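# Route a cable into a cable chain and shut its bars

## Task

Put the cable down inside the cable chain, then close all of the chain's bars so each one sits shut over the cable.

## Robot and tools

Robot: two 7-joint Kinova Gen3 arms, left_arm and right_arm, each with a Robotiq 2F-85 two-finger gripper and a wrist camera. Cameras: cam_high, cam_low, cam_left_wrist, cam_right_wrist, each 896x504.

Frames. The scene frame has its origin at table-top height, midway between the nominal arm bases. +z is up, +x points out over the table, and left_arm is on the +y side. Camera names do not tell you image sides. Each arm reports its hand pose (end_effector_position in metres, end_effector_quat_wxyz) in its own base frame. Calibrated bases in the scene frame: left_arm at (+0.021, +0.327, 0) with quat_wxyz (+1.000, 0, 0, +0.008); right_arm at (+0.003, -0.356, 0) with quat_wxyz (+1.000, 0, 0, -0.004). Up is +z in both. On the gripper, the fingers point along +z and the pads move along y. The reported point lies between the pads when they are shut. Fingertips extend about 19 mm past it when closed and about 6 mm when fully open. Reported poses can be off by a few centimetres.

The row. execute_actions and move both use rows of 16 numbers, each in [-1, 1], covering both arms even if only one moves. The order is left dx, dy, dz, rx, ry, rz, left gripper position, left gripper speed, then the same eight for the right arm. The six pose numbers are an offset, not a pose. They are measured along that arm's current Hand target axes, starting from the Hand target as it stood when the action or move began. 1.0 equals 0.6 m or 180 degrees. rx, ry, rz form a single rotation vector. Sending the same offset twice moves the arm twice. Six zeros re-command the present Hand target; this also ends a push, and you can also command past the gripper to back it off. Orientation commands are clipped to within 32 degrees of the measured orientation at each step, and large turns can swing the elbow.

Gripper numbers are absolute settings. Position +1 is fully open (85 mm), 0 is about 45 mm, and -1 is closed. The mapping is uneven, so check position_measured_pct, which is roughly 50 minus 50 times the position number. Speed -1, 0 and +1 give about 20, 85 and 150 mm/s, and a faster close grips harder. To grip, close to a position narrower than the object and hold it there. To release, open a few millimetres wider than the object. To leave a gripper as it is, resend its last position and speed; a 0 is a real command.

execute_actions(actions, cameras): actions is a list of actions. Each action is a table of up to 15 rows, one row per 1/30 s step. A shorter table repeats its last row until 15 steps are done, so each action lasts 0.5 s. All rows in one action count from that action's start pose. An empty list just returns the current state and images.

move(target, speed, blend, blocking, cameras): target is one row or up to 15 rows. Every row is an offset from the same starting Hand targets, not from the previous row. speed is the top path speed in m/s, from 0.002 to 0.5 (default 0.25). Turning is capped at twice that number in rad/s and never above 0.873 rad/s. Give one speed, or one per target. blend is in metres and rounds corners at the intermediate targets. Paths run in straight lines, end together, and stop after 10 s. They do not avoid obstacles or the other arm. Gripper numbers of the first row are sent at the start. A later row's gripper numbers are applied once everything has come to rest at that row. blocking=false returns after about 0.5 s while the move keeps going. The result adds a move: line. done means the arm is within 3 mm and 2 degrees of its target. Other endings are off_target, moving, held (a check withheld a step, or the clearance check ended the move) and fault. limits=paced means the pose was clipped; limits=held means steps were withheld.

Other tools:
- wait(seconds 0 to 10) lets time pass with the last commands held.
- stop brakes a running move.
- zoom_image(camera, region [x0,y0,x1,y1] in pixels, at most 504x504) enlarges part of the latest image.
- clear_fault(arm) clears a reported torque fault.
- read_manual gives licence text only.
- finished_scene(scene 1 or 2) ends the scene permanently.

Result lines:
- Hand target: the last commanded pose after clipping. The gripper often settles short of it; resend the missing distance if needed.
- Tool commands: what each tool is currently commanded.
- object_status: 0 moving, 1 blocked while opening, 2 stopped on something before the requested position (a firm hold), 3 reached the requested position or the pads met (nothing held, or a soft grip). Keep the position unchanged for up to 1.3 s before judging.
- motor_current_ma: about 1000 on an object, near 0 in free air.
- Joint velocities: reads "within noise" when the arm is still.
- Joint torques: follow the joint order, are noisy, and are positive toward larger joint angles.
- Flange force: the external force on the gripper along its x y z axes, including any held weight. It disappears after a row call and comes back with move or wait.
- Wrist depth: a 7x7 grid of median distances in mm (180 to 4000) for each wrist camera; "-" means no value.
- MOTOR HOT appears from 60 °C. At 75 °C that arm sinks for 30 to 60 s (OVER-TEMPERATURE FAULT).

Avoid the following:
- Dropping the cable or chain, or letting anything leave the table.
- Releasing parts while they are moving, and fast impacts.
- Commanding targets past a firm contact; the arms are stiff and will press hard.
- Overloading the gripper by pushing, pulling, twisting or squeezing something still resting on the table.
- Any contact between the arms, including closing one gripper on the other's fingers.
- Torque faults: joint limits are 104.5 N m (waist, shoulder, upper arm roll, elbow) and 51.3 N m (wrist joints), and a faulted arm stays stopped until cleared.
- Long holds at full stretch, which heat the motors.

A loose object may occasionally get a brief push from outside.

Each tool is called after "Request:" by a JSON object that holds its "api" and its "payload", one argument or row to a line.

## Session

Request:
{"api": "execute_actions", "payload": {
  "actions": []
}}

Request:
{"api": "zoom_image", "payload": {
  "camera": "cam_high",
  "region": [350, 150, 570, 350]
}}

Scene clock: 0.00 s.
left_arm: end_effector_position=(+0.7222, -0.6069, +0.2917) position_measured_pct=0.0 object_status=3 motor_current_ma=0 end_effector_quat_wxyz=(+0.001, +0.760, -0.292, +0.581) | right_arm: end_effector_position=(+0.4645, +0.1011, +0.2577) position_measured_pct=0.0 object_status=3 motor_current_ma=0 end_effector_quat_wxyz=(-0.486, +0.440, +0.661, +0.365)
Joint positions: left_arm=[1 1.13 -0.623 0.772 2.729 -0.231 2.243] | right_arm=[0.256 0.951 0.03 1.27 -0.985 1.87 0.891]
Joint velocities: within noise
Joint torques (N m): no reading
Motor temperatures (°C): left_arm=[34 34 33 37 35 37 40] | right_arm=[36 36 31 35 40 45 42]
Flange force (N): no reading
Wrist depth (mm): cam_left_wrist=[2134 2253 2352 2573 2725 2878 3110 / 1843 2245 2408 2549 2729 2916 3131 / 1773 1947 2431 2643 2777 3050 2878 / 1869 1920 2501 2657 2834 2718 2471 / 1838 1983 2534 2677 2604 2354 2150 / 1870 2356 2417 2509 2255 2059 1897 / 2257 2156 2123 2172 1970 1837 565] | cam_right_wrist=[2714 639 2479 - - - - / 2808 778 2498 2403 2275 2205 - / 2883 792 2529 2420 2294 1781 - / 2924 813 1210 1306 1289 1782 1698 / 907 834 983 1008 1033 1031 1104 / 775 768 806 800 843 864 882 / 644 672 685 674 690 718 736]
Hand target: left_arm +0.7222, -0.6069, +0.2917; +0.001, +0.760, -0.292, +0.581 | right_arm +0.4645, +0.1011, +0.2577; -0.486, +0.440, +0.661, +0.365
Tool commands: left_gripper/position=+1.0 left_gripper/speed=+1.0 right_gripper/position=+1.0 right_gripper/speed=+1.0

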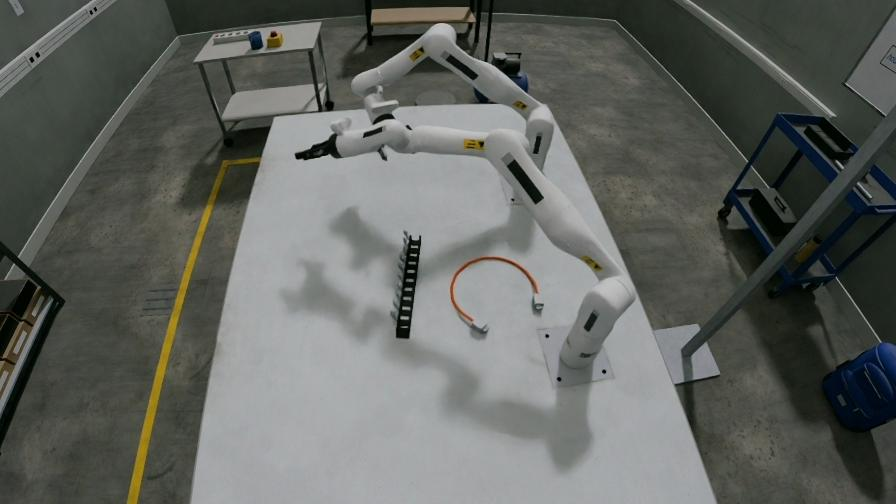

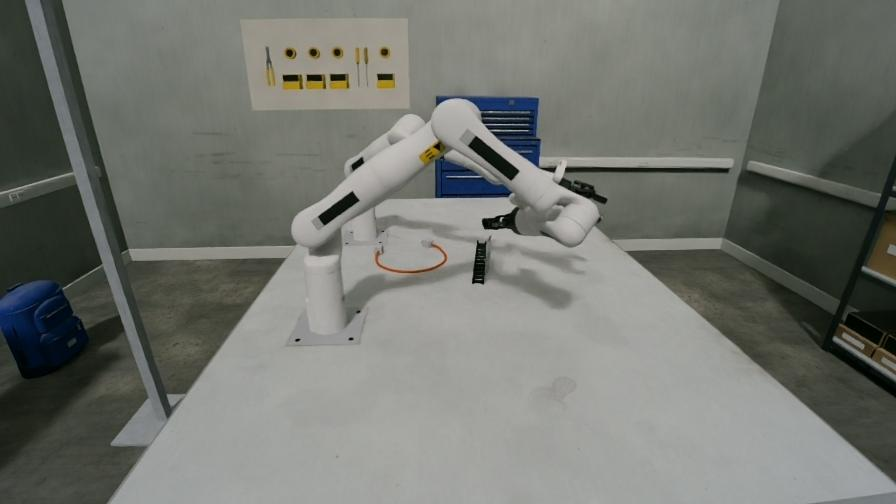

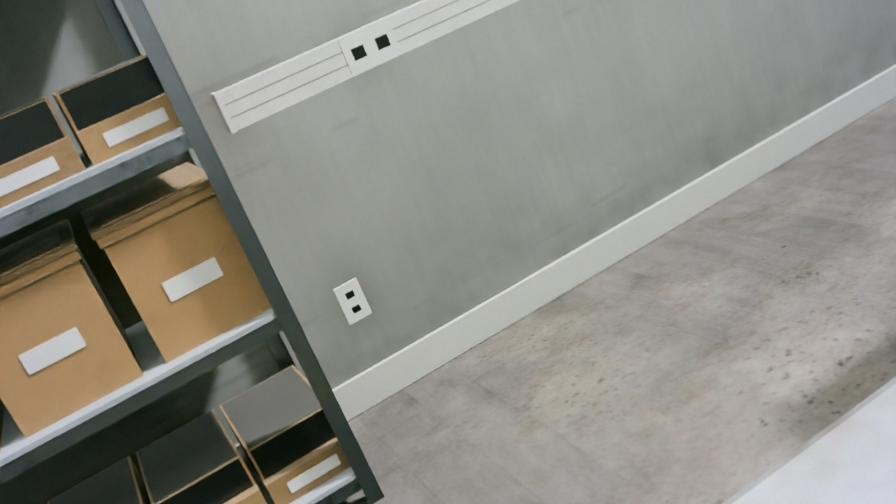

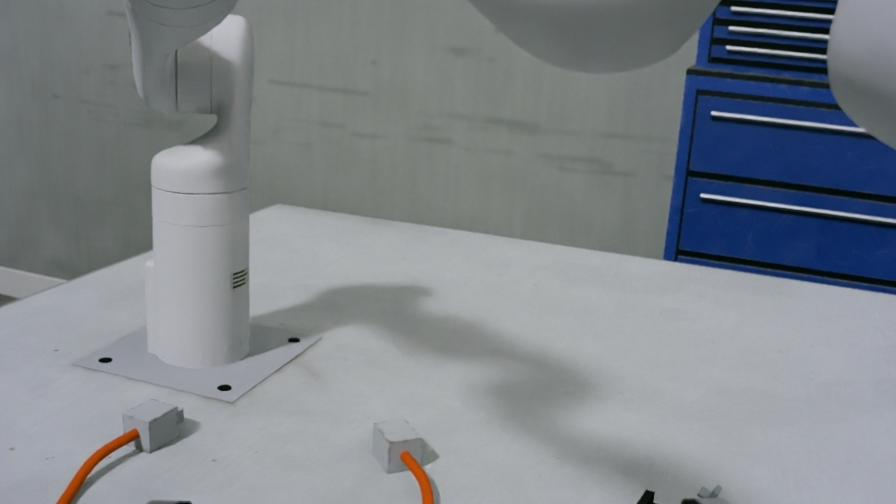

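Scaled by 2.291 from the camera's 896x504 image, which has a finer 1280x720 frame.

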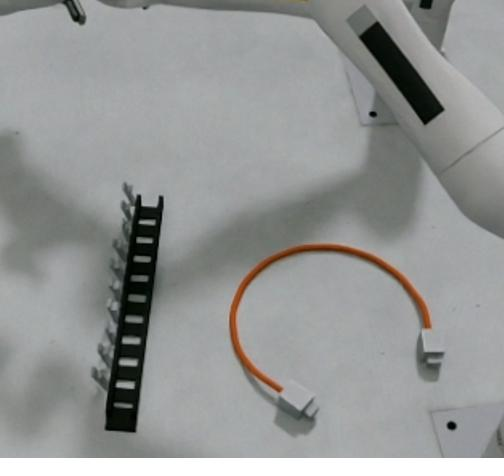

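Request:
{"api": "move", "payload": {
  "target": [
    [0.11,-0.292,-0.166,0,0,0,1,1,0,0,0,0,0,0,1,1],
    [-0.235,-0.285,-0.994,0.0007,-0.402,-0.202,1,1,0,0,0,0,0,0,1,1]
  ]
}}

Scene clock: 20.17 s.
left_arm: end_effector_position=(+0.2502, -0.1996, +0.4188) position_measured_pct=0.0 object_status=3 motor_current_ma=0 end_effector_quat_wxyz=(+0.000, +1.000, +0.000, +0.001) | right_arm: end_effector_position=(+0.4645, +0.1011, +0.2577) position_measured_pct=0.0 object_status=3 motor_current_ma=0 end_effector_quat_wxyz=(-0.486, +0.440, +0.661, +0.365)
Joint positions: left_arm=[0.866 0.021 -0.274 1.472 3.147 -1.648 2.163] | right_arm=[0.256 0.951 0.03 1.27 -0.985 1.87 0.891]
Joint velocities: within noise
Joint torques (N m): left_arm=[0.79 -10.35 -0.36 -10.21 -0.39 0.19 -0.1] | right_arm=[-0.23 -24.04 -3.22 -5.4 -1.98 2.08 0]
Motor temperatures (°C): left_arm=[34 34 33 37 35 37 40] | right_arm=[36 36 31 35 40 45 42]
Flange force (N): left_arm=[0.5 -0.2 3.5] | right_arm=[-4.0 2.5 -2.8]
Wrist depth (mm): cam_left_wrist=[571 571 566 566 564 558 557 / 572 572 569 566 565 561 559 / 574 572 568 566 563 562 558 / 573 571 569 564 564 562 560 / 573 572 569 567 563 559 559 / 572 570 568 568 563 562 561 / 573 572 569 567 563 561 559] | cam_right_wrist=[2773 758 2481 2341 2225 2113 1720 / 2814 778 2495 2393 2253 1732 1676 / 2858 794 2564 2451 2295 1770 1684 / 2917 814 1207 1306 1287 1769 1707 / 910 836 981 1011 1033 1027 1103 / 774 768 806 800 843 860 879 / 644 671 683 677 690 720 734]
Hand target: left_arm +0.2502, -0.1996, +0.4188; +0.000, +1.000, +0.000, +0.001 | right_arm +0.4645, +0.1011, +0.2577; -0.486, +0.440, +0.661, +0.365
Off the commanded pose: left_arm 0.000 m, 0 deg | right_arm 0.000 m, 0 deg.
move: done

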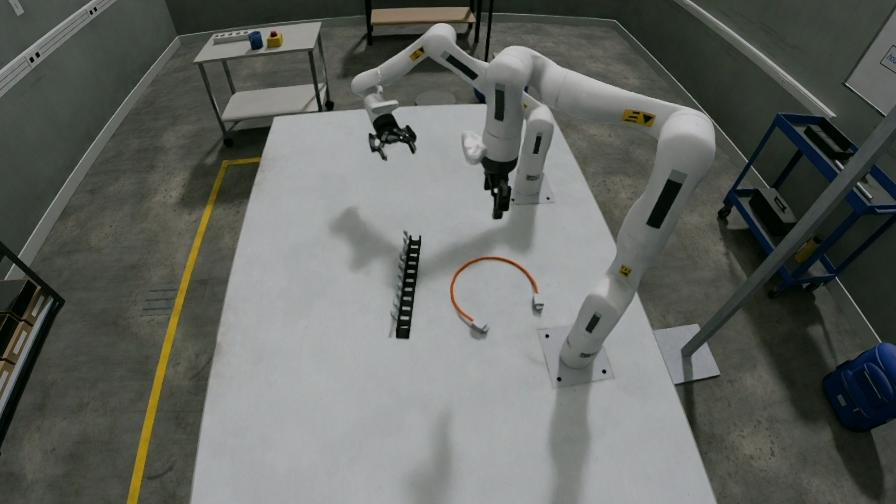

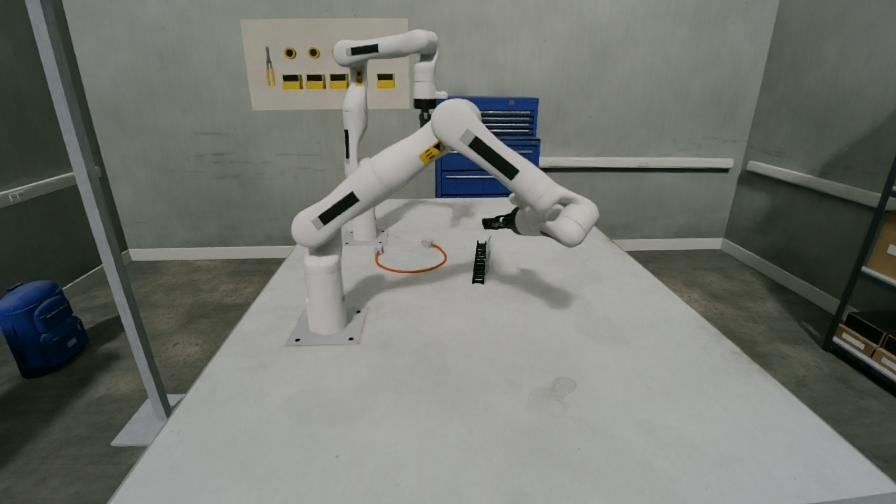

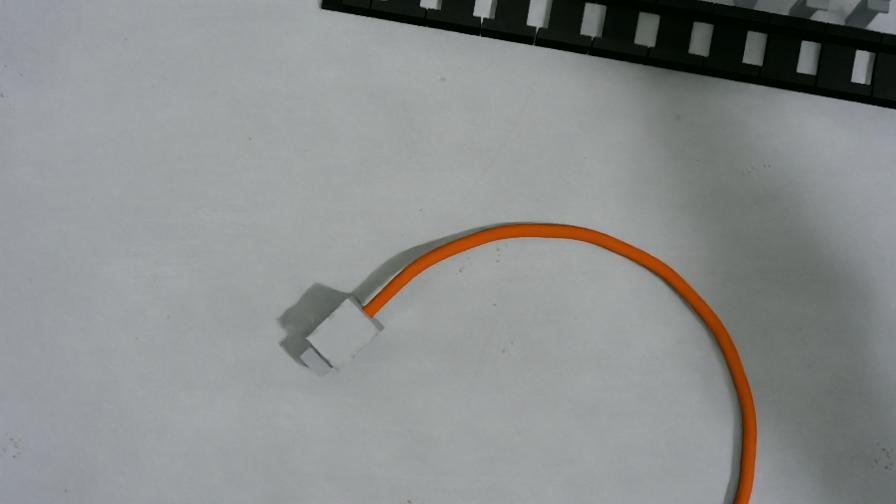

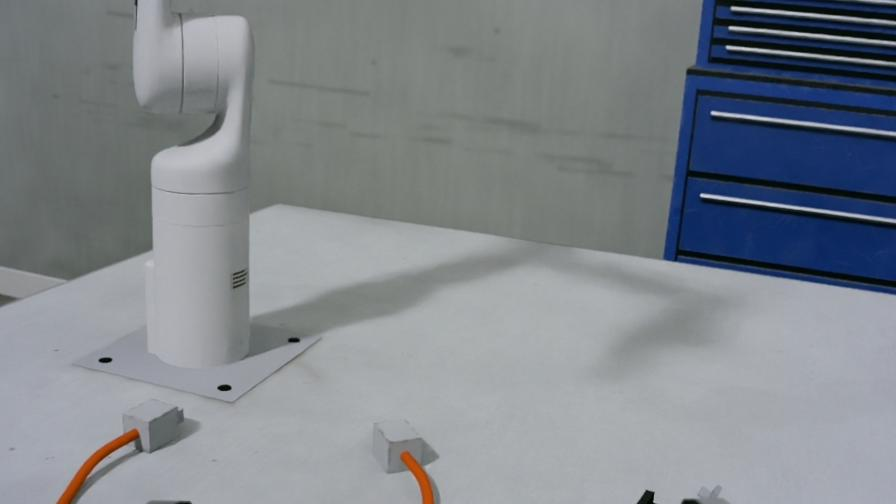

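Request:
{"api": "move", "payload": {
  "target": [0.25,0.13,0,0,0,0,1,1,0,0,0,0,0,0,1,1],
  "cameras": ["cam_left_wrist"]
}}

Request:
{"api": "zoom_image", "payload": {
  "camera": "cam_left_wrist",
  "region": [250, 100, 750, 400]
}}

Scene clock: 25.87 s.
left_arm: end_effector_position=(+0.4002, -0.2777, +0.4191) position_measured_pct=0.0 object_status=3 motor_current_ma=0 end_effector_quat_wxyz=(+0.000, +1.000, +0.000, +0.001) | right_arm: end_effector_position=(+0.4645, +0.1011, +0.2577) position_measured_pct=0.0 object_status=3 motor_current_ma=0 end_effector_quat_wxyz=(-0.486, +0.440, +0.661, +0.365)
Joint positions: left_arm=[0.711 0.45 -0.301 0.918 3.273 -1.788 2.037] | right_arm=[0.256 0.951 0.03 1.27 -0.985 1.87 0.891]
Joint velocities: within noise
Joint torques (N m): left_arm=[0.7 -18.69 -1.18 -9.87 -0.35 0.18 -0.13] | right_arm=[-0.23 -24.01 -3.23 -5.44 -2 2.08 0.01]
Motor temperatures (°C): left_arm=[34 34 33 37 35 37 40] | right_arm=[36 36 31 35 40 45 42]
Flange force (N): left_arm=[0.3 -1.0 3.2] | right_arm=[-3.9 2.3 -2.7]
Wrist depth (mm): cam_left_wrist=[572 569 564 565 560 560 557 / 570 572 567 564 563 559 557 / 571 570 566 566 564 559 557 / 571 568 566 558 560 561 557 / 572 569 567 563 562 557 558 / 573 571 570 567 564 560 557 / 574 570 570 565 564 561 558] | cam_right_wrist=[2757 754 2457 2337 2213 2159 1695 / 2835 783 2512 2375 2289 1742 1654 / 2860 797 2534 2444 2308 1770 1684 / 2955 812 1216 1310 1290 1777 1709 / 908 836 986 1012 1035 1019 1095 / 774 769 805 801 843 859 882 / 644 670 685 675 691 723 734]
Hand target: left_arm +0.4002, -0.2777, +0.4191; +0.000, +1.000, +0.000, +0.001 | right_arm +0.4645, +0.1011, +0.2577; -0.486, +0.440, +0.661, +0.365
Off the commanded pose: left_arm 0.000 m, 0 deg | right_arm 0.000 m, 0 deg.
move: done
Images, in order (width x height): cam_left_wrist 896x504.

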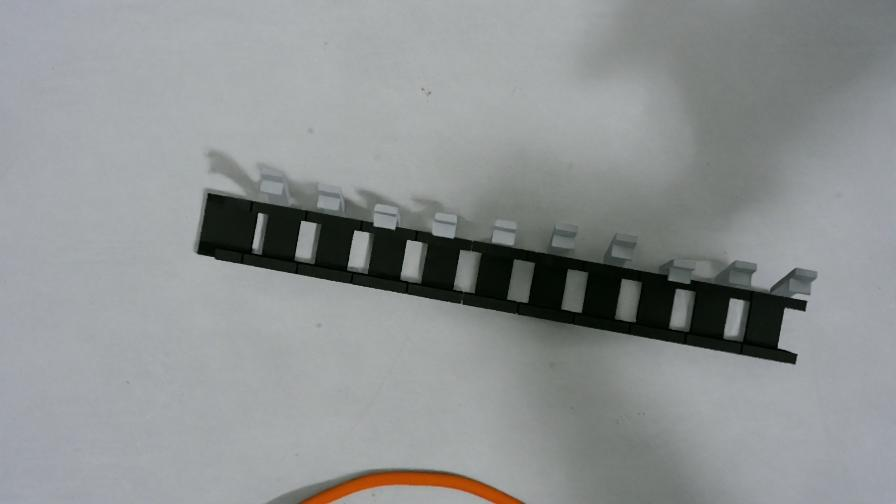

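Scaled by 1.008 from the camera's 896x504 image, which has a finer 1280x720 frame.

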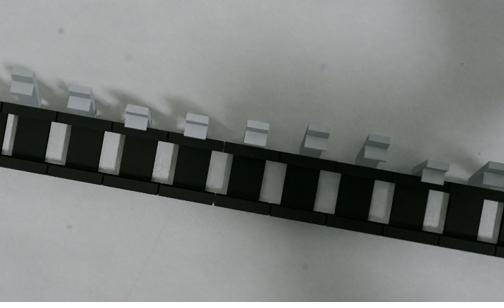

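Request:
{"api": "move", "payload": {
  "target": [-0.2545,-0.258,0.2817,0,0,-0.733,1,1,0.370,-0.427,0.690,-0.384,-0.289,0.523,1,1],
  "speed": 0.2
}}

Scene clock: 52.13 s.
left_arm: end_effector_position=(+0.2478, -0.1229, +0.2498) position_measured_pct=0.0 object_status=3 motor_current_ma=0 end_effector_quat_wxyz=(+0.001, +0.407, +0.913, +0.000) | right_arm: end_effector_position=(+0.0602, +0.4394, +0.3491) position_measured_pct=0.0 object_status=3 motor_current_ma=0 end_effector_quat_wxyz=(+0.000, +1.000, +0.000, +0.000)
Joint positions: left_arm=[1.021 0.009 -0.644 2.041 3.147 -1.092 4.247] | right_arm=[-0.909 0.426 -0.922 1.314 0.335 1.56 -3.359]
Joint velocities: within noise
Joint torques (N m): left_arm=[0.72 -7.58 -0.43 -8.98 -0.4 0.11 -0.16] | right_arm=[-0.2 -16.49 -4.58 -8.41 -0.13 -0.02 -0.02]
Motor temperatures (°C): left_arm=[34 34 33 37 35 37 40] | right_arm=[36 36 31 35 40 45 42]
Flange force (N): left_arm=[-0.5 0.3 3.6] | right_arm=[1.5 -6.4 0.5]
Wrist depth (mm): cam_left_wrist=[401 399 398 397 396 395 394 / 400 400 398 398 396 395 394 / 381 399 398 397 395 395 393 / 399 399 396 396 395 395 393 / 400 399 397 397 395 394 393 / 400 399 397 394 396 393 393 / 399 398 397 396 396 393 393] | cam_right_wrist=[490 492 492 494 496 498 500 / 490 492 493 495 497 498 500 / 491 491 494 496 495 499 499 / 490 491 494 495 496 499 501 / 489 492 494 495 497 498 500 / 489 492 496 495 497 500 501 / 490 494 494 496 497 501 501]
Hand target: left_arm +0.2478, -0.1229, +0.2498; +0.001, +0.407, +0.913, +0.000 | right_arm +0.0602, +0.4395, +0.3491; +0.000, +1.000, +0.000, +0.000
Off the commanded pose: left_arm 0.000 m, 0 deg | right_arm 0.000 m, 0 deg.
move: done

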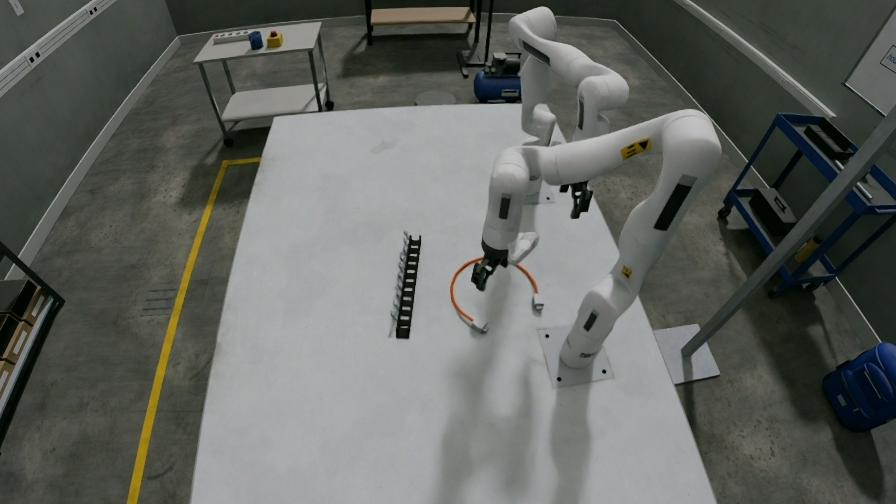

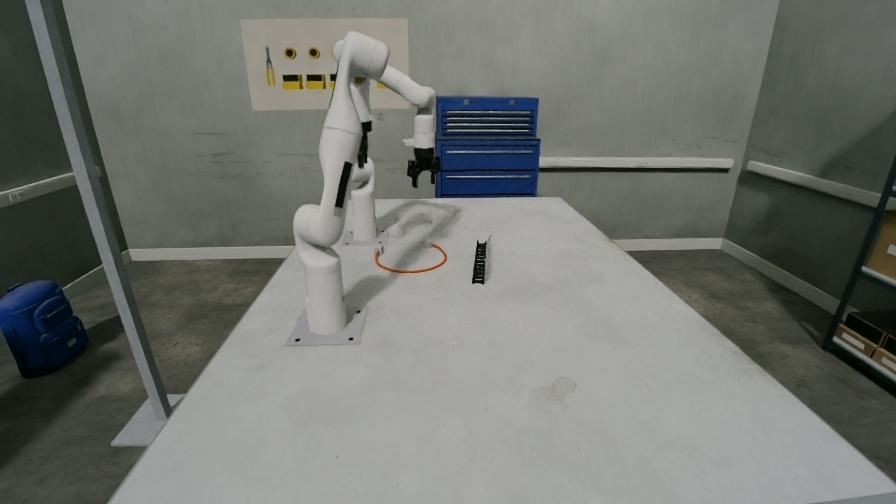

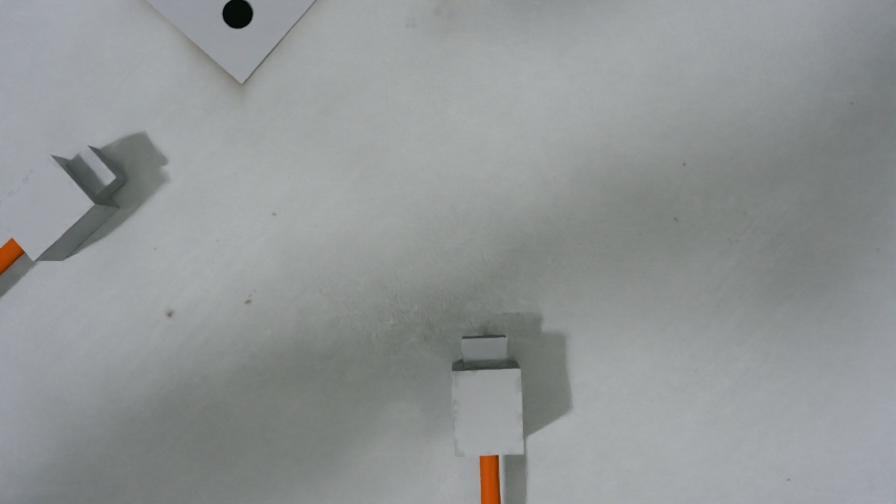

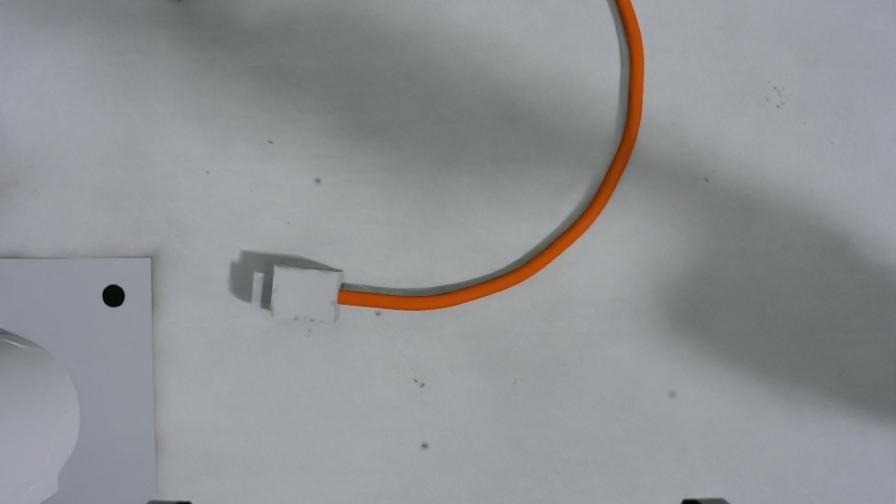

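Request:
{"api": "move", "payload": {
  "target": [
    [-0.019,0.0095,0.25,0,0,0,1,1,0,0,0,0,0,0,1,1],
    [-0.019,0.0095,0.3793,0,0,0,1,1,0,0,0,0,0,0,1,1]
  ],
  "speed": [0.15,0.08],
  "cameras": ["cam_left_wrist"]
}}

Request:
{"api": "move", "payload": {
  "target": [0,0,0,0,0,0,-0.6,-1,0,0,0,0,0,0,1,1],
  "cameras": ["cam_left_wrist"]
}}

Request:
{"api": "wait", "payload": {
  "seconds": 2.0,
  "cameras": ["cam_left_wrist"]
}}

Scene clock: 70.07 s.
left_arm: end_effector_position=(+0.2600, -0.1276, +0.0222) position_measured_pct=0.0 object_status=3 motor_current_ma=0 end_effector_quat_wxyz=(+0.001, +0.407, +0.913, +0.000) | right_arm: end_effector_position=(+0.0602, +0.4395, +0.3491) position_measured_pct=0.0 object_status=3 motor_current_ma=0 end_effector_quat_wxyz=(+0.000, +1.000, +0.000, +0.000)
Joint positions: left_arm=[0.605 0.575 -0.307 2.365 3.788 -0.276 3.591] | right_arm=[-0.909 0.426 -0.922 1.314 0.335 1.56 -3.359]
Joint velocities: within noise
Joint torques (N m): left_arm=[0.73 -13.55 -1.19 -2.87 -0.41 0.13 -0.1] | right_arm=[-0.24 -16.47 -4.57 -8.47 -0.11 -0.04 -0.03]
Motor temperatures (°C): left_arm=[34 34 33 37 35 37 40] | right_arm=[36 36 31 35 40 45 42]
Flange force (N): left_arm=[4.7 0.6 8.6] | right_arm=[1.6 -6.0 0.6]
Wrist depth (mm): cam_left_wrist=[- - - - - - - / - - - - - - - / - - - - - - - / - - - - - - - / - - - - - - - / - - - - - - - / - - - - - - -] | cam_right_wrist=[489 491 493 495 494 498 499 / 489 491 494 495 496 498 500 / 489 492 494 494 497 499 501 / 491 493 495 495 498 498 501 / 489 492 494 495 497 499 500 / 489 493 494 495 497 499 501 / 490 493 494 496 498 500 501]
Hand target: left_arm +0.2600, -0.1276, +0.0222; +0.001, +0.407, +0.913, +0.000 | right_arm +0.0602, +0.4395, +0.3491; +0.000, +1.000, +0.000, +0.000
Off the commanded pose: left_arm 0.000 m, 0 deg | right_arm 0.000 m, 0 deg.
move: done
Images, in order (width x height): cam_left_wrist 896x504.

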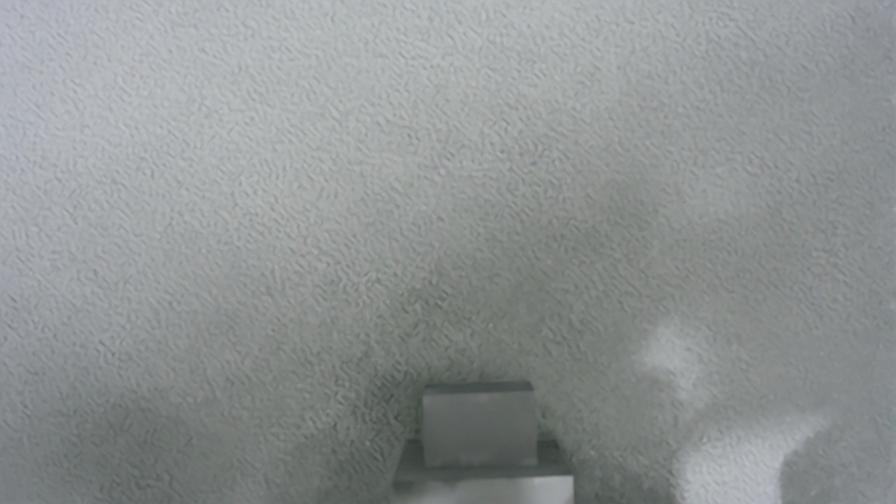

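Scene clock: 73.60 s.
left_arm: end_effector_position=(+0.2600, -0.1276, +0.0223) position_measured_pct=69.7 object_status=0 motor_current_ma=1000 end_effector_quat_wxyz=(+0.001, +0.407, +0.913, +0.000) | right_arm: end_effector_position=(+0.0602, +0.4395, +0.3491) position_measured_pct=0.0 object_status=3 motor_current_ma=0 end_effector_quat_wxyz=(+0.000, +1.000, +0.000, +0.000)
Joint positions: left_arm=[0.605 0.574 -0.307 2.365 3.788 -0.276 3.591] | right_arm=[-0.909 0.426 -0.922 1.314 0.335 1.56 -3.359]
Joint velocities: within noise
Joint torques (N m): left_arm=[1.15 -8 0.08 -3.79 -0.18 0.99 -0.27] | right_arm=[-0.22 -16.48 -4.57 -8.49 -0.12 -0.06 -0.02]
Motor temperatures (°C): left_arm=[34 34 33 37 35 37 40] | right_arm=[36 36 31 35 40 45 42]
Flange force (N): left_arm=[8.3 0.1 -16.0] | right_arm=[1.5 -6.0 0.6]
Wrist depth (mm): cam_left_wrist=[- - - - - - - / - - - - - - - / - - - - - - - / - - - - - - - / - - - - - - - / - - - - - - - / - - - - - - -] | cam_right_wrist=[490 491 494 495 496 498 500 / 491 491 493 495 498 498 500 / 490 493 495 495 497 500 500 / 490 492 493 495 495 499 501 / 490 493 493 495 496 500 500 / 490 493 495 495 496 499 502 / 491 492 494 496 498 500 501]
Hand target: left_arm +0.2600, -0.1276, +0.0222; +0.001, +0.407, +0.913, +0.000 | right_arm +0.0602, +0.4395, +0.3491; +0.000, +1.000, +0.000, +0.000
Off the commanded pose: left_arm 0.000 m, 0 deg | right_arm 0.000 m, 0 deg.
move: done
Images, in order (width x height): cam_left_wrist 896x504.

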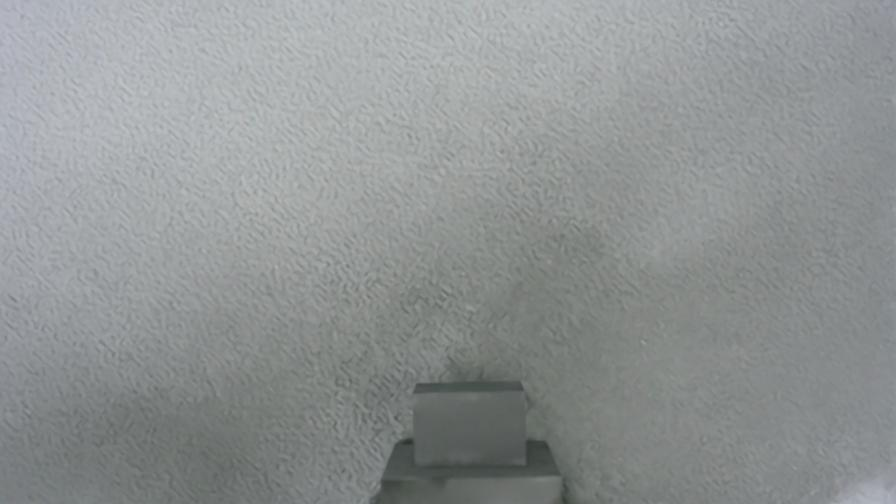

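Scene clock: 75.60 s.
left_arm: end_effector_position=(+0.2600, -0.1276, +0.0222) position_measured_pct=69.7 object_status=2 motor_current_ma=1000 end_effector_quat_wxyz=(+0.001, +0.407, +0.913, +0.000) | right_arm: end_effector_position=(+0.0602, +0.4395, +0.3491) position_measured_pct=0.0 object_status=3 motor_current_ma=0 end_effector_quat_wxyz=(+0.000, +1.000, +0.000, +0.000)
Joint positions: left_arm=[0.605 0.575 -0.307 2.365 3.788 -0.276 3.591] | right_arm=[-0.909 0.426 -0.922 1.314 0.335 1.56 -3.359]
Joint velocities: within noise
Joint torques (N m): left_arm=[1.23 -7.92 0.06 -3.67 -0.15 0.85 -0.22] | right_arm=[-0.24 -16.46 -4.56 -8.46 -0.13 -0.04 -0.01]
Motor temperatures (°C): left_arm=[34 34 33 37 35 37 40] | right_arm=[36 36 31 35 40 45 42]
Flange force (N): left_arm=[8.7 0.5 -15.3] | right_arm=[1.5 -6.1 0.6]
Wrist depth (mm): cam_left_wrist=[- - - - - - - / - - - - - - - / - - - - - - - / - - - - - - - / - - - - - - - / - - - - - - - / - - - - - - -] | cam_right_wrist=[489 492 493 493 496 499 498 / 491 491 493 495 496 499 500 / 491 492 493 495 497 499 500 / 490 491 493 494 497 499 501 / 490 492 494 495 497 500 501 / 490 494 493 496 498 499 502 / 491 492 494 496 497 500 501]
Hand target: left_arm +0.2600, -0.1276, +0.0222; +0.001, +0.407, +0.913, +0.000 | right_arm +0.0602, +0.4395, +0.3491; +0.000, +1.000, +0.000, +0.000
Tool commands: left_gripper/position=-0.6 left_gripper/speed=-1.0 right_gripper/position=+1.0 right_gripper/speed=+1.0
Off the commanded pose: left_arm 0.000 m, 0 deg | right_arm 0.000 m, 0 deg.
wait: 2.00 s; at rest by 0.17 s
Images, in order (width x height): cam_left_wrist 896x504.

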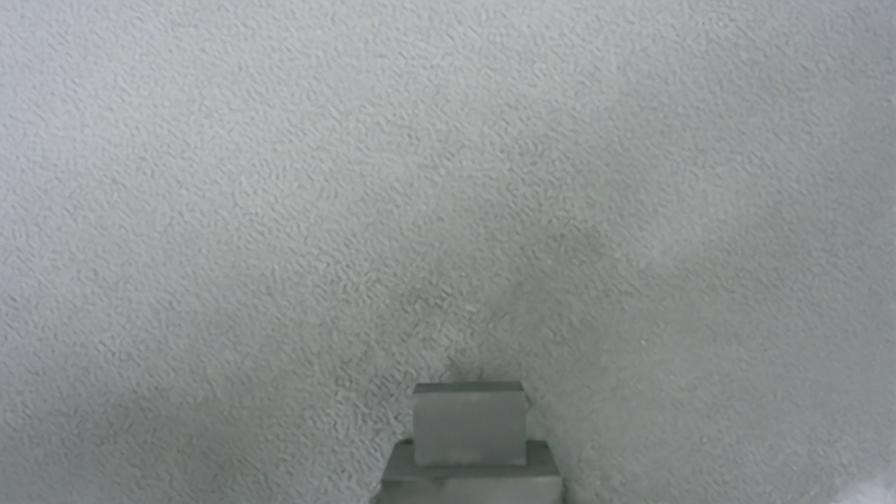

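Request:
{"api": "move", "payload": {
  "target": [
    [0,0,-0.13,0,0,0,-0.6,-1,0,0,0,0,0,0,1,1],
    [-0.0477,0.271,-0.13,0,0,0,-0.6,-1,0,0,0,0,0,0,1,1],
    [-0.0477,0.271,-0.13,0,0,0,-0.6,-1,0.064,-0.108,0.165,0,0,0.528,1,1]
  ],
  "speed": [0.15,0.15,0.2]
}}

Scene clock: 88.17 s.
left_arm: end_effector_position=(+0.4001, -0.0403, +0.1004) position_measured_pct=69.7 object_status=2 motor_current_ma=1000 end_effector_quat_wxyz=(+0.001, +0.407, +0.913, +0.000) | right_arm: end_effector_position=(+0.0985, +0.5042, +0.2501) position_measured_pct=0.0 object_status=3 motor_current_ma=0 end_effector_quat_wxyz=(+0.000, -0.675, +0.737, +0.000)
Joint positions: left_arm=[0.423 0.55 -0.536 1.94 3.542 -0.756 3.529] | right_arm=[-1.142 0.564 -0.49 1.313 0.262 1.328 -4.86]
Joint velocities: within noise
Joint torques (N m): left_arm=[0.59 -16.53 -2.55 -6.87 -0.37 0.27 -0.11] | right_arm=[-0.3 -20.72 -3.86 -8.34 -0.17 0.01 -0.01]
Motor temperatures (°C): left_arm=[34 34 33 37 35 37 40] | right_arm=[36 36 31 35 40 45 42]
Flange force (N): left_arm=[1.2 0.5 4.8] | right_arm=[-5.4 -1.3 1.5]
Wrist depth (mm): cam_left_wrist=[249 248 247 246 245 245 244 / 249 248 247 246 245 245 244 / 249 248 246 246 245 244 244 / 249 247 247 246 245 244 243 / 248 248 247 245 245 244 243 / 248 247 246 246 245 244 243 / 248 247 246 - - 244 243] | cam_right_wrist=[393 395 396 396 398 399 400 / 393 395 395 396 398 399 400 / 393 394 396 397 398 400 401 / 393 394 396 398 399 399 401 / 393 396 396 397 398 400 400 / 394 395 396 389 399 401 401 / 394 395 396 398 399 400 403]
Hand target: left_arm +0.4001, -0.0403, +0.1004; +0.001, +0.407, +0.913, +0.000 | right_arm +0.0985, +0.5042, +0.2501; +0.000, -0.675, +0.737, +0.000
Off the commanded pose: left_arm 0.000 m, 0 deg | right_arm 0.000 m, 0 deg.
move: done

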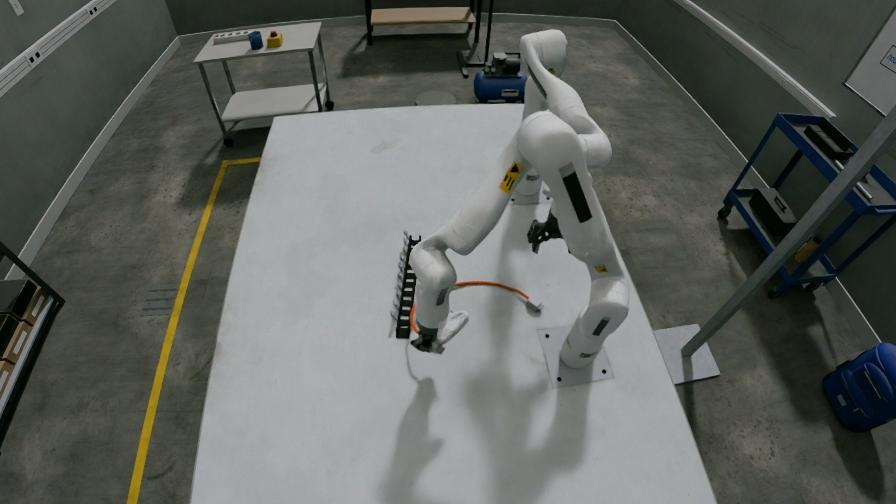

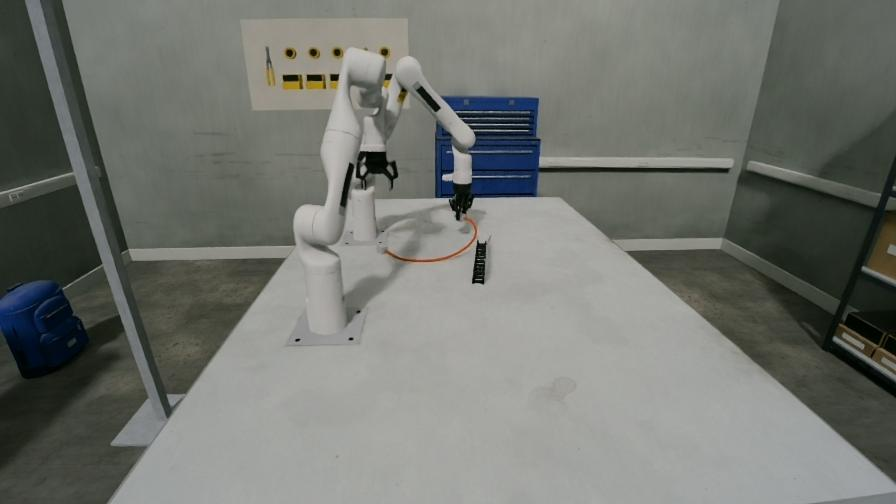

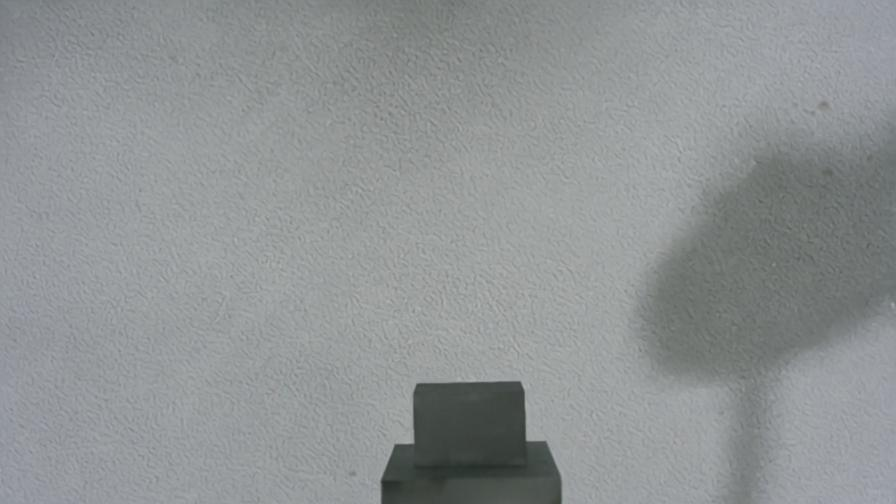

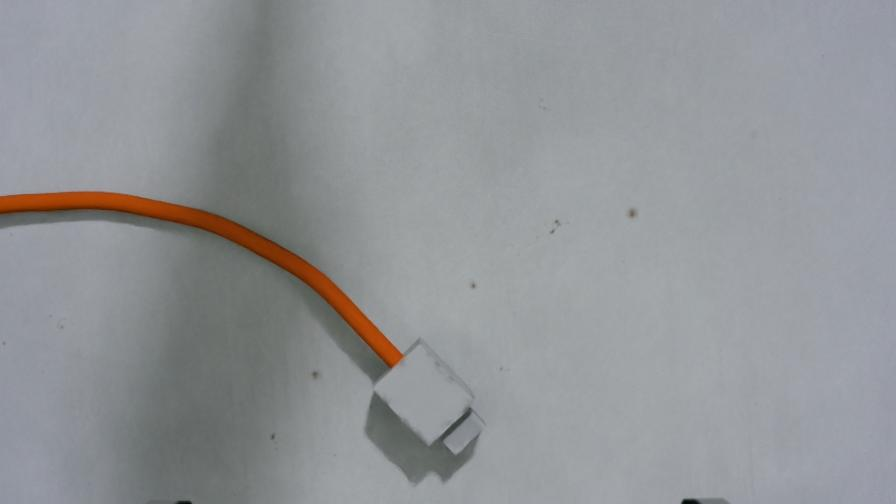

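Request:
{"api": "move", "payload": {
  "target": [
    [0,0,0,0,0,0,-0.6,-1,0.0007,-0.0048,0.2,0,0,-0.24,1,1],
    [0,0,0,0,0,0,-0.6,-1,0.0007,-0.0048,0.379,0,0,-0.24,1,1]
  ],
  "speed": [0.15,0.08],
  "cameras": ["cam_right_wrist"]
}}

Request:
{"api": "move", "payload": {
  "target": [0,0,0,0,0,0,-0.6,-1,0,0,0,0,0,0,-0.6,-1],
  "cameras": ["cam_right_wrist"]
}}

Request:
{"api": "wait", "payload": {
  "seconds": 1.5,
  "cameras": ["cam_right_wrist","cam_high"]
}}

Scene clock: 99.00 s.
left_arm: end_effector_position=(+0.4001, -0.0403, +0.1004) position_measured_pct=69.7 object_status=2 motor_current_ma=1000 end_effector_quat_wxyz=(+0.001, +0.407, +0.913, +0.000) | right_arm: end_effector_position=(+0.1012, +0.5035, +0.0227) position_measured_pct=0.0 object_status=3 motor_current_ma=0 end_effector_quat_wxyz=(+0.000, +0.899, -0.437, +0.000)
Joint positions: left_arm=[0.423 0.55 -0.536 1.94 3.542 -0.756 3.529] | right_arm=[-1.098 0.883 -0.542 1.595 0.571 0.827 -4.349]
Joint velocities: within noise
Joint torques (N m): left_arm=[0.65 -16.5 -2.51 -6.88 -0.36 0.19 -0.12] | right_arm=[-0.22 -22.53 -5.04 -5.46 -0.15 -0.02 -0.01]
Motor temperatures (°C): left_arm=[34 34 33 37 35 37 40] | right_arm=[36 36 31 35 40 45 42]
Flange force (N): left_arm=[1.5 0.4 5.0] | right_arm=[-1.8 -2.6 4.8]
Wrist depth (mm): cam_left_wrist=[249 248 247 246 245 245 244 / 249 248 247 246 245 244 243 / 249 247 247 246 245 244 244 / 248 248 247 246 245 244 243 / 248 248 247 245 245 244 243 / 248 247 246 246 245 244 243 / 248 247 246 - - 244 243] | cam_right_wrist=[- - - - - - - / - - - - - - - / - - - - - - - / - - - - - - - / - - - - - - - / - - - - - - - / - - - - - - -]
Hand target: left_arm +0.4001, -0.0403, +0.1004; +0.001, +0.407, +0.913, +0.000 | right_arm +0.1012, +0.5035, +0.0227; +0.000, +0.899, -0.437, +0.000
Off the commanded pose: left_arm 0.000 m, 0 deg | right_arm 0.000 m, 0 deg.
move: done
Images, in order (width x height): cam_right_wrist 896x504.

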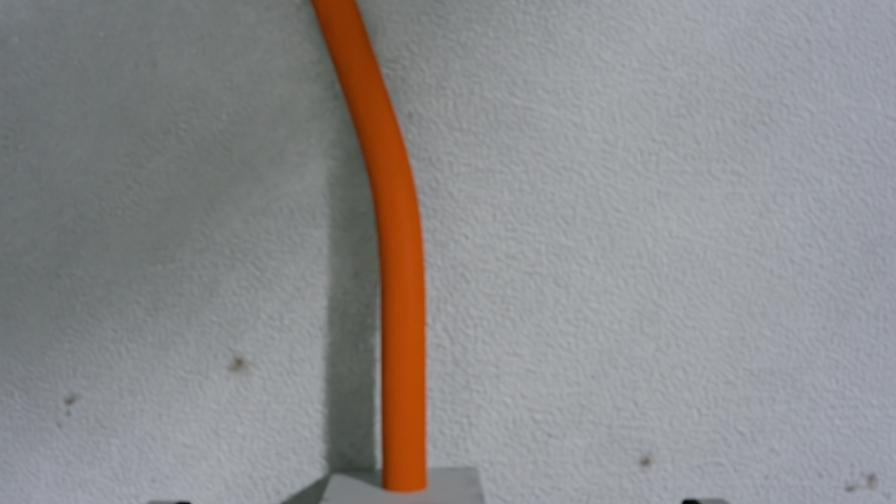

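Scene clock: 102.53 s.
left_arm: end_effector_position=(+0.4001, -0.0403, +0.1004) position_measured_pct=69.7 object_status=2 motor_current_ma=1000 end_effector_quat_wxyz=(+0.001, +0.407, +0.913, +0.000) | right_arm: end_effector_position=(+0.1012, +0.5035, +0.0227) position_measured_pct=69.7 object_status=0 motor_current_ma=1000 end_effector_quat_wxyz=(+0.000, +0.899, -0.437, +0.000)
Joint positions: left_arm=[0.423 0.55 -0.536 1.94 3.542 -0.756 3.529] | right_arm=[-1.098 0.883 -0.542 1.595 0.571 0.827 -4.349]
Joint velocities: within noise
Joint torques (N m): left_arm=[0.78 -16.55 -2.52 -6.86 -0.38 0.19 -0.15] | right_arm=[0.07 -18.38 -3.72 -5.48 0.37 -1.06 -0.1]
Motor temperatures (°C): left_arm=[34 34 33 37 35 37 40] | right_arm=[36 36 31 35 40 45 42]
Flange force (N): left_arm=[1.5 0.8 5.2] | right_arm=[0.2 0.4 -5.8]
Wrist depth (mm): cam_left_wrist=[249 248 247 246 245 244 244 / 248 248 247 246 245 244 244 / 249 247 247 246 245 244 244 / 248 247 246 246 245 244 244 / 248 247 246 246 245 244 244 / 248 247 246 246 245 244 243 / 248 247 246 - - 244 243] | cam_right_wrist=[- - - - - - - / - - - - - - - / - - - - - - - / - - - - - - - / - - - - - - - / - - - - - - - / - - - - - - -]
Hand target: left_arm +0.4001, -0.0403, +0.1004; +0.001, +0.407, +0.913, +0.000 | right_arm +0.1012, +0.5035, +0.0227; +0.000, +0.899, -0.437, +0.000
Off the commanded pose: left_arm 0.000 m, 0 deg | right_arm 0.000 m, 0 deg.
move: done
Images, in order (width x height): cam_right_wrist 896x504.

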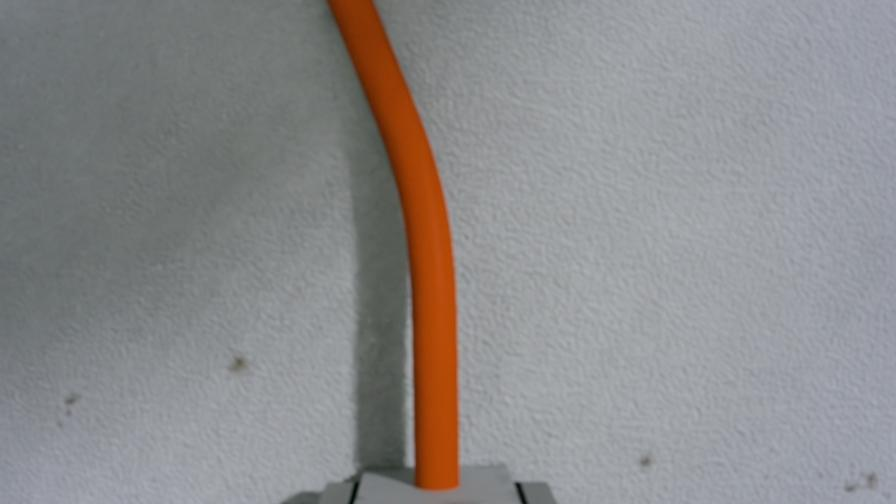

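Scene clock: 104.03 s.
left_arm: end_effector_position=(+0.4001, -0.0403, +0.1004) position_measured_pct=69.7 object_status=2 motor_current_ma=1000 end_effector_quat_wxyz=(+0.001, +0.407, +0.913, +0.000) | right_arm: end_effector_position=(+0.1012, +0.5035, +0.0227) position_measured_pct=69.7 object_status=2 motor_current_ma=1000 end_effector_quat_wxyz=(+0.000, +0.899, -0.437, +0.000)
Joint positions: left_arm=[0.423 0.55 -0.536 1.94 3.542 -0.756 3.529] | right_arm=[-1.098 0.883 -0.542 1.595 0.571 0.827 -4.349]
Joint velocities: within noise
Joint torques (N m): left_arm=[0.64 -16.49 -2.55 -6.92 -0.35 0.19 -0.06] | right_arm=[0.1 -18.36 -3.74 -5.38 0.35 -0.98 -0.08]
Motor temperatures (°C): left_arm=[34 34 33 37 35 37 40] | right_arm=[36 36 31 35 40 45 42]
Flange force (N): left_arm=[1.7 0.4 5.1] | right_arm=[0.1 0.3 -5.7]
Wrist depth (mm): cam_left_wrist=[249 248 247 246 246 245 244 / 249 248 247 246 245 244 244 / 248 247 246 246 245 244 243 / 248 248 247 246 245 244 244 / 248 247 246 246 245 244 243 / 248 247 246 245 245 244 243 / 248 247 246 - - 244 243] | cam_right_wrist=[- - - - - - - / - - - - - - - / - - - - - - - / - - - - - - - / - - - - - - - / - - - - - - - / - - - - - - -]
Hand target: left_arm +0.4001, -0.0403, +0.1004; +0.001, +0.407, +0.913, +0.000 | right_arm +0.1012, +0.5035, +0.0227; +0.000, +0.899, -0.437, +0.000
Tool commands: left_gripper/position=-0.6 left_gripper/speed=-1.0 right_gripper/position=-0.6 right_gripper/speed=-1.0
Off the commanded pose: left_arm 0.000 m, 0 deg | right_arm 0.000 m, 0 deg.
wait: 1.50 s; at rest by 0.17 s
Images, in order (width x height): cam_high 896x504, cam_right_wrist 896x504.

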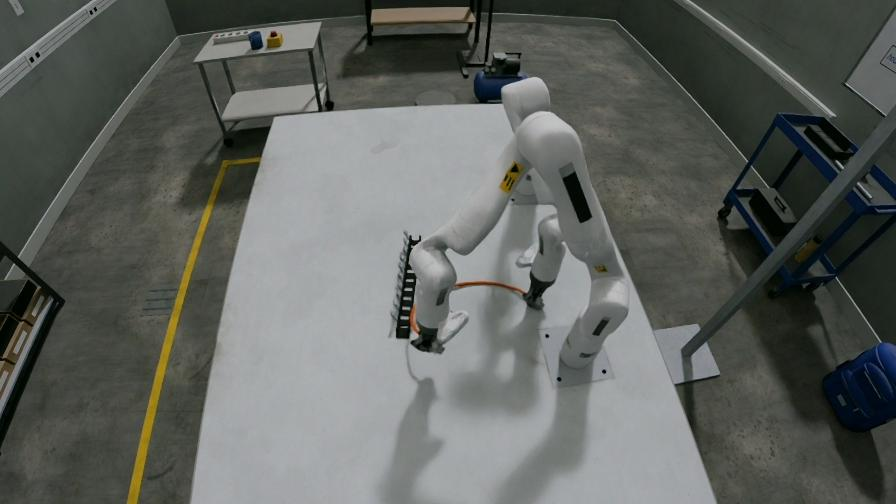

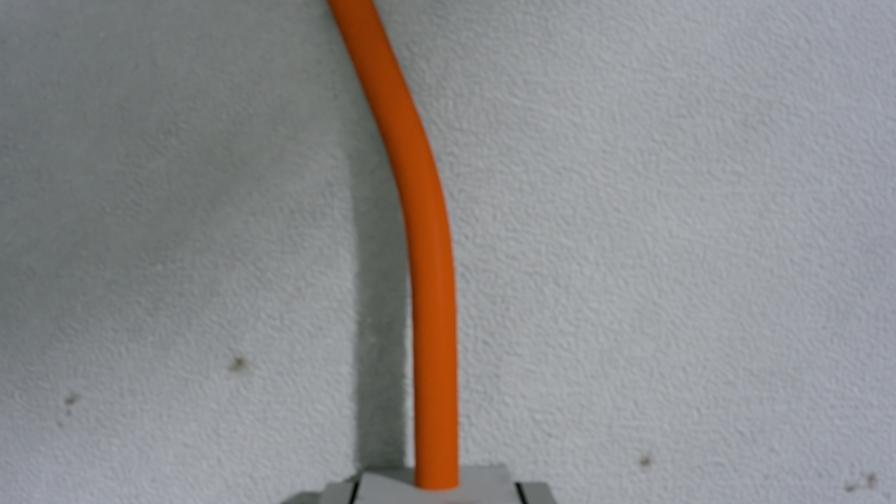

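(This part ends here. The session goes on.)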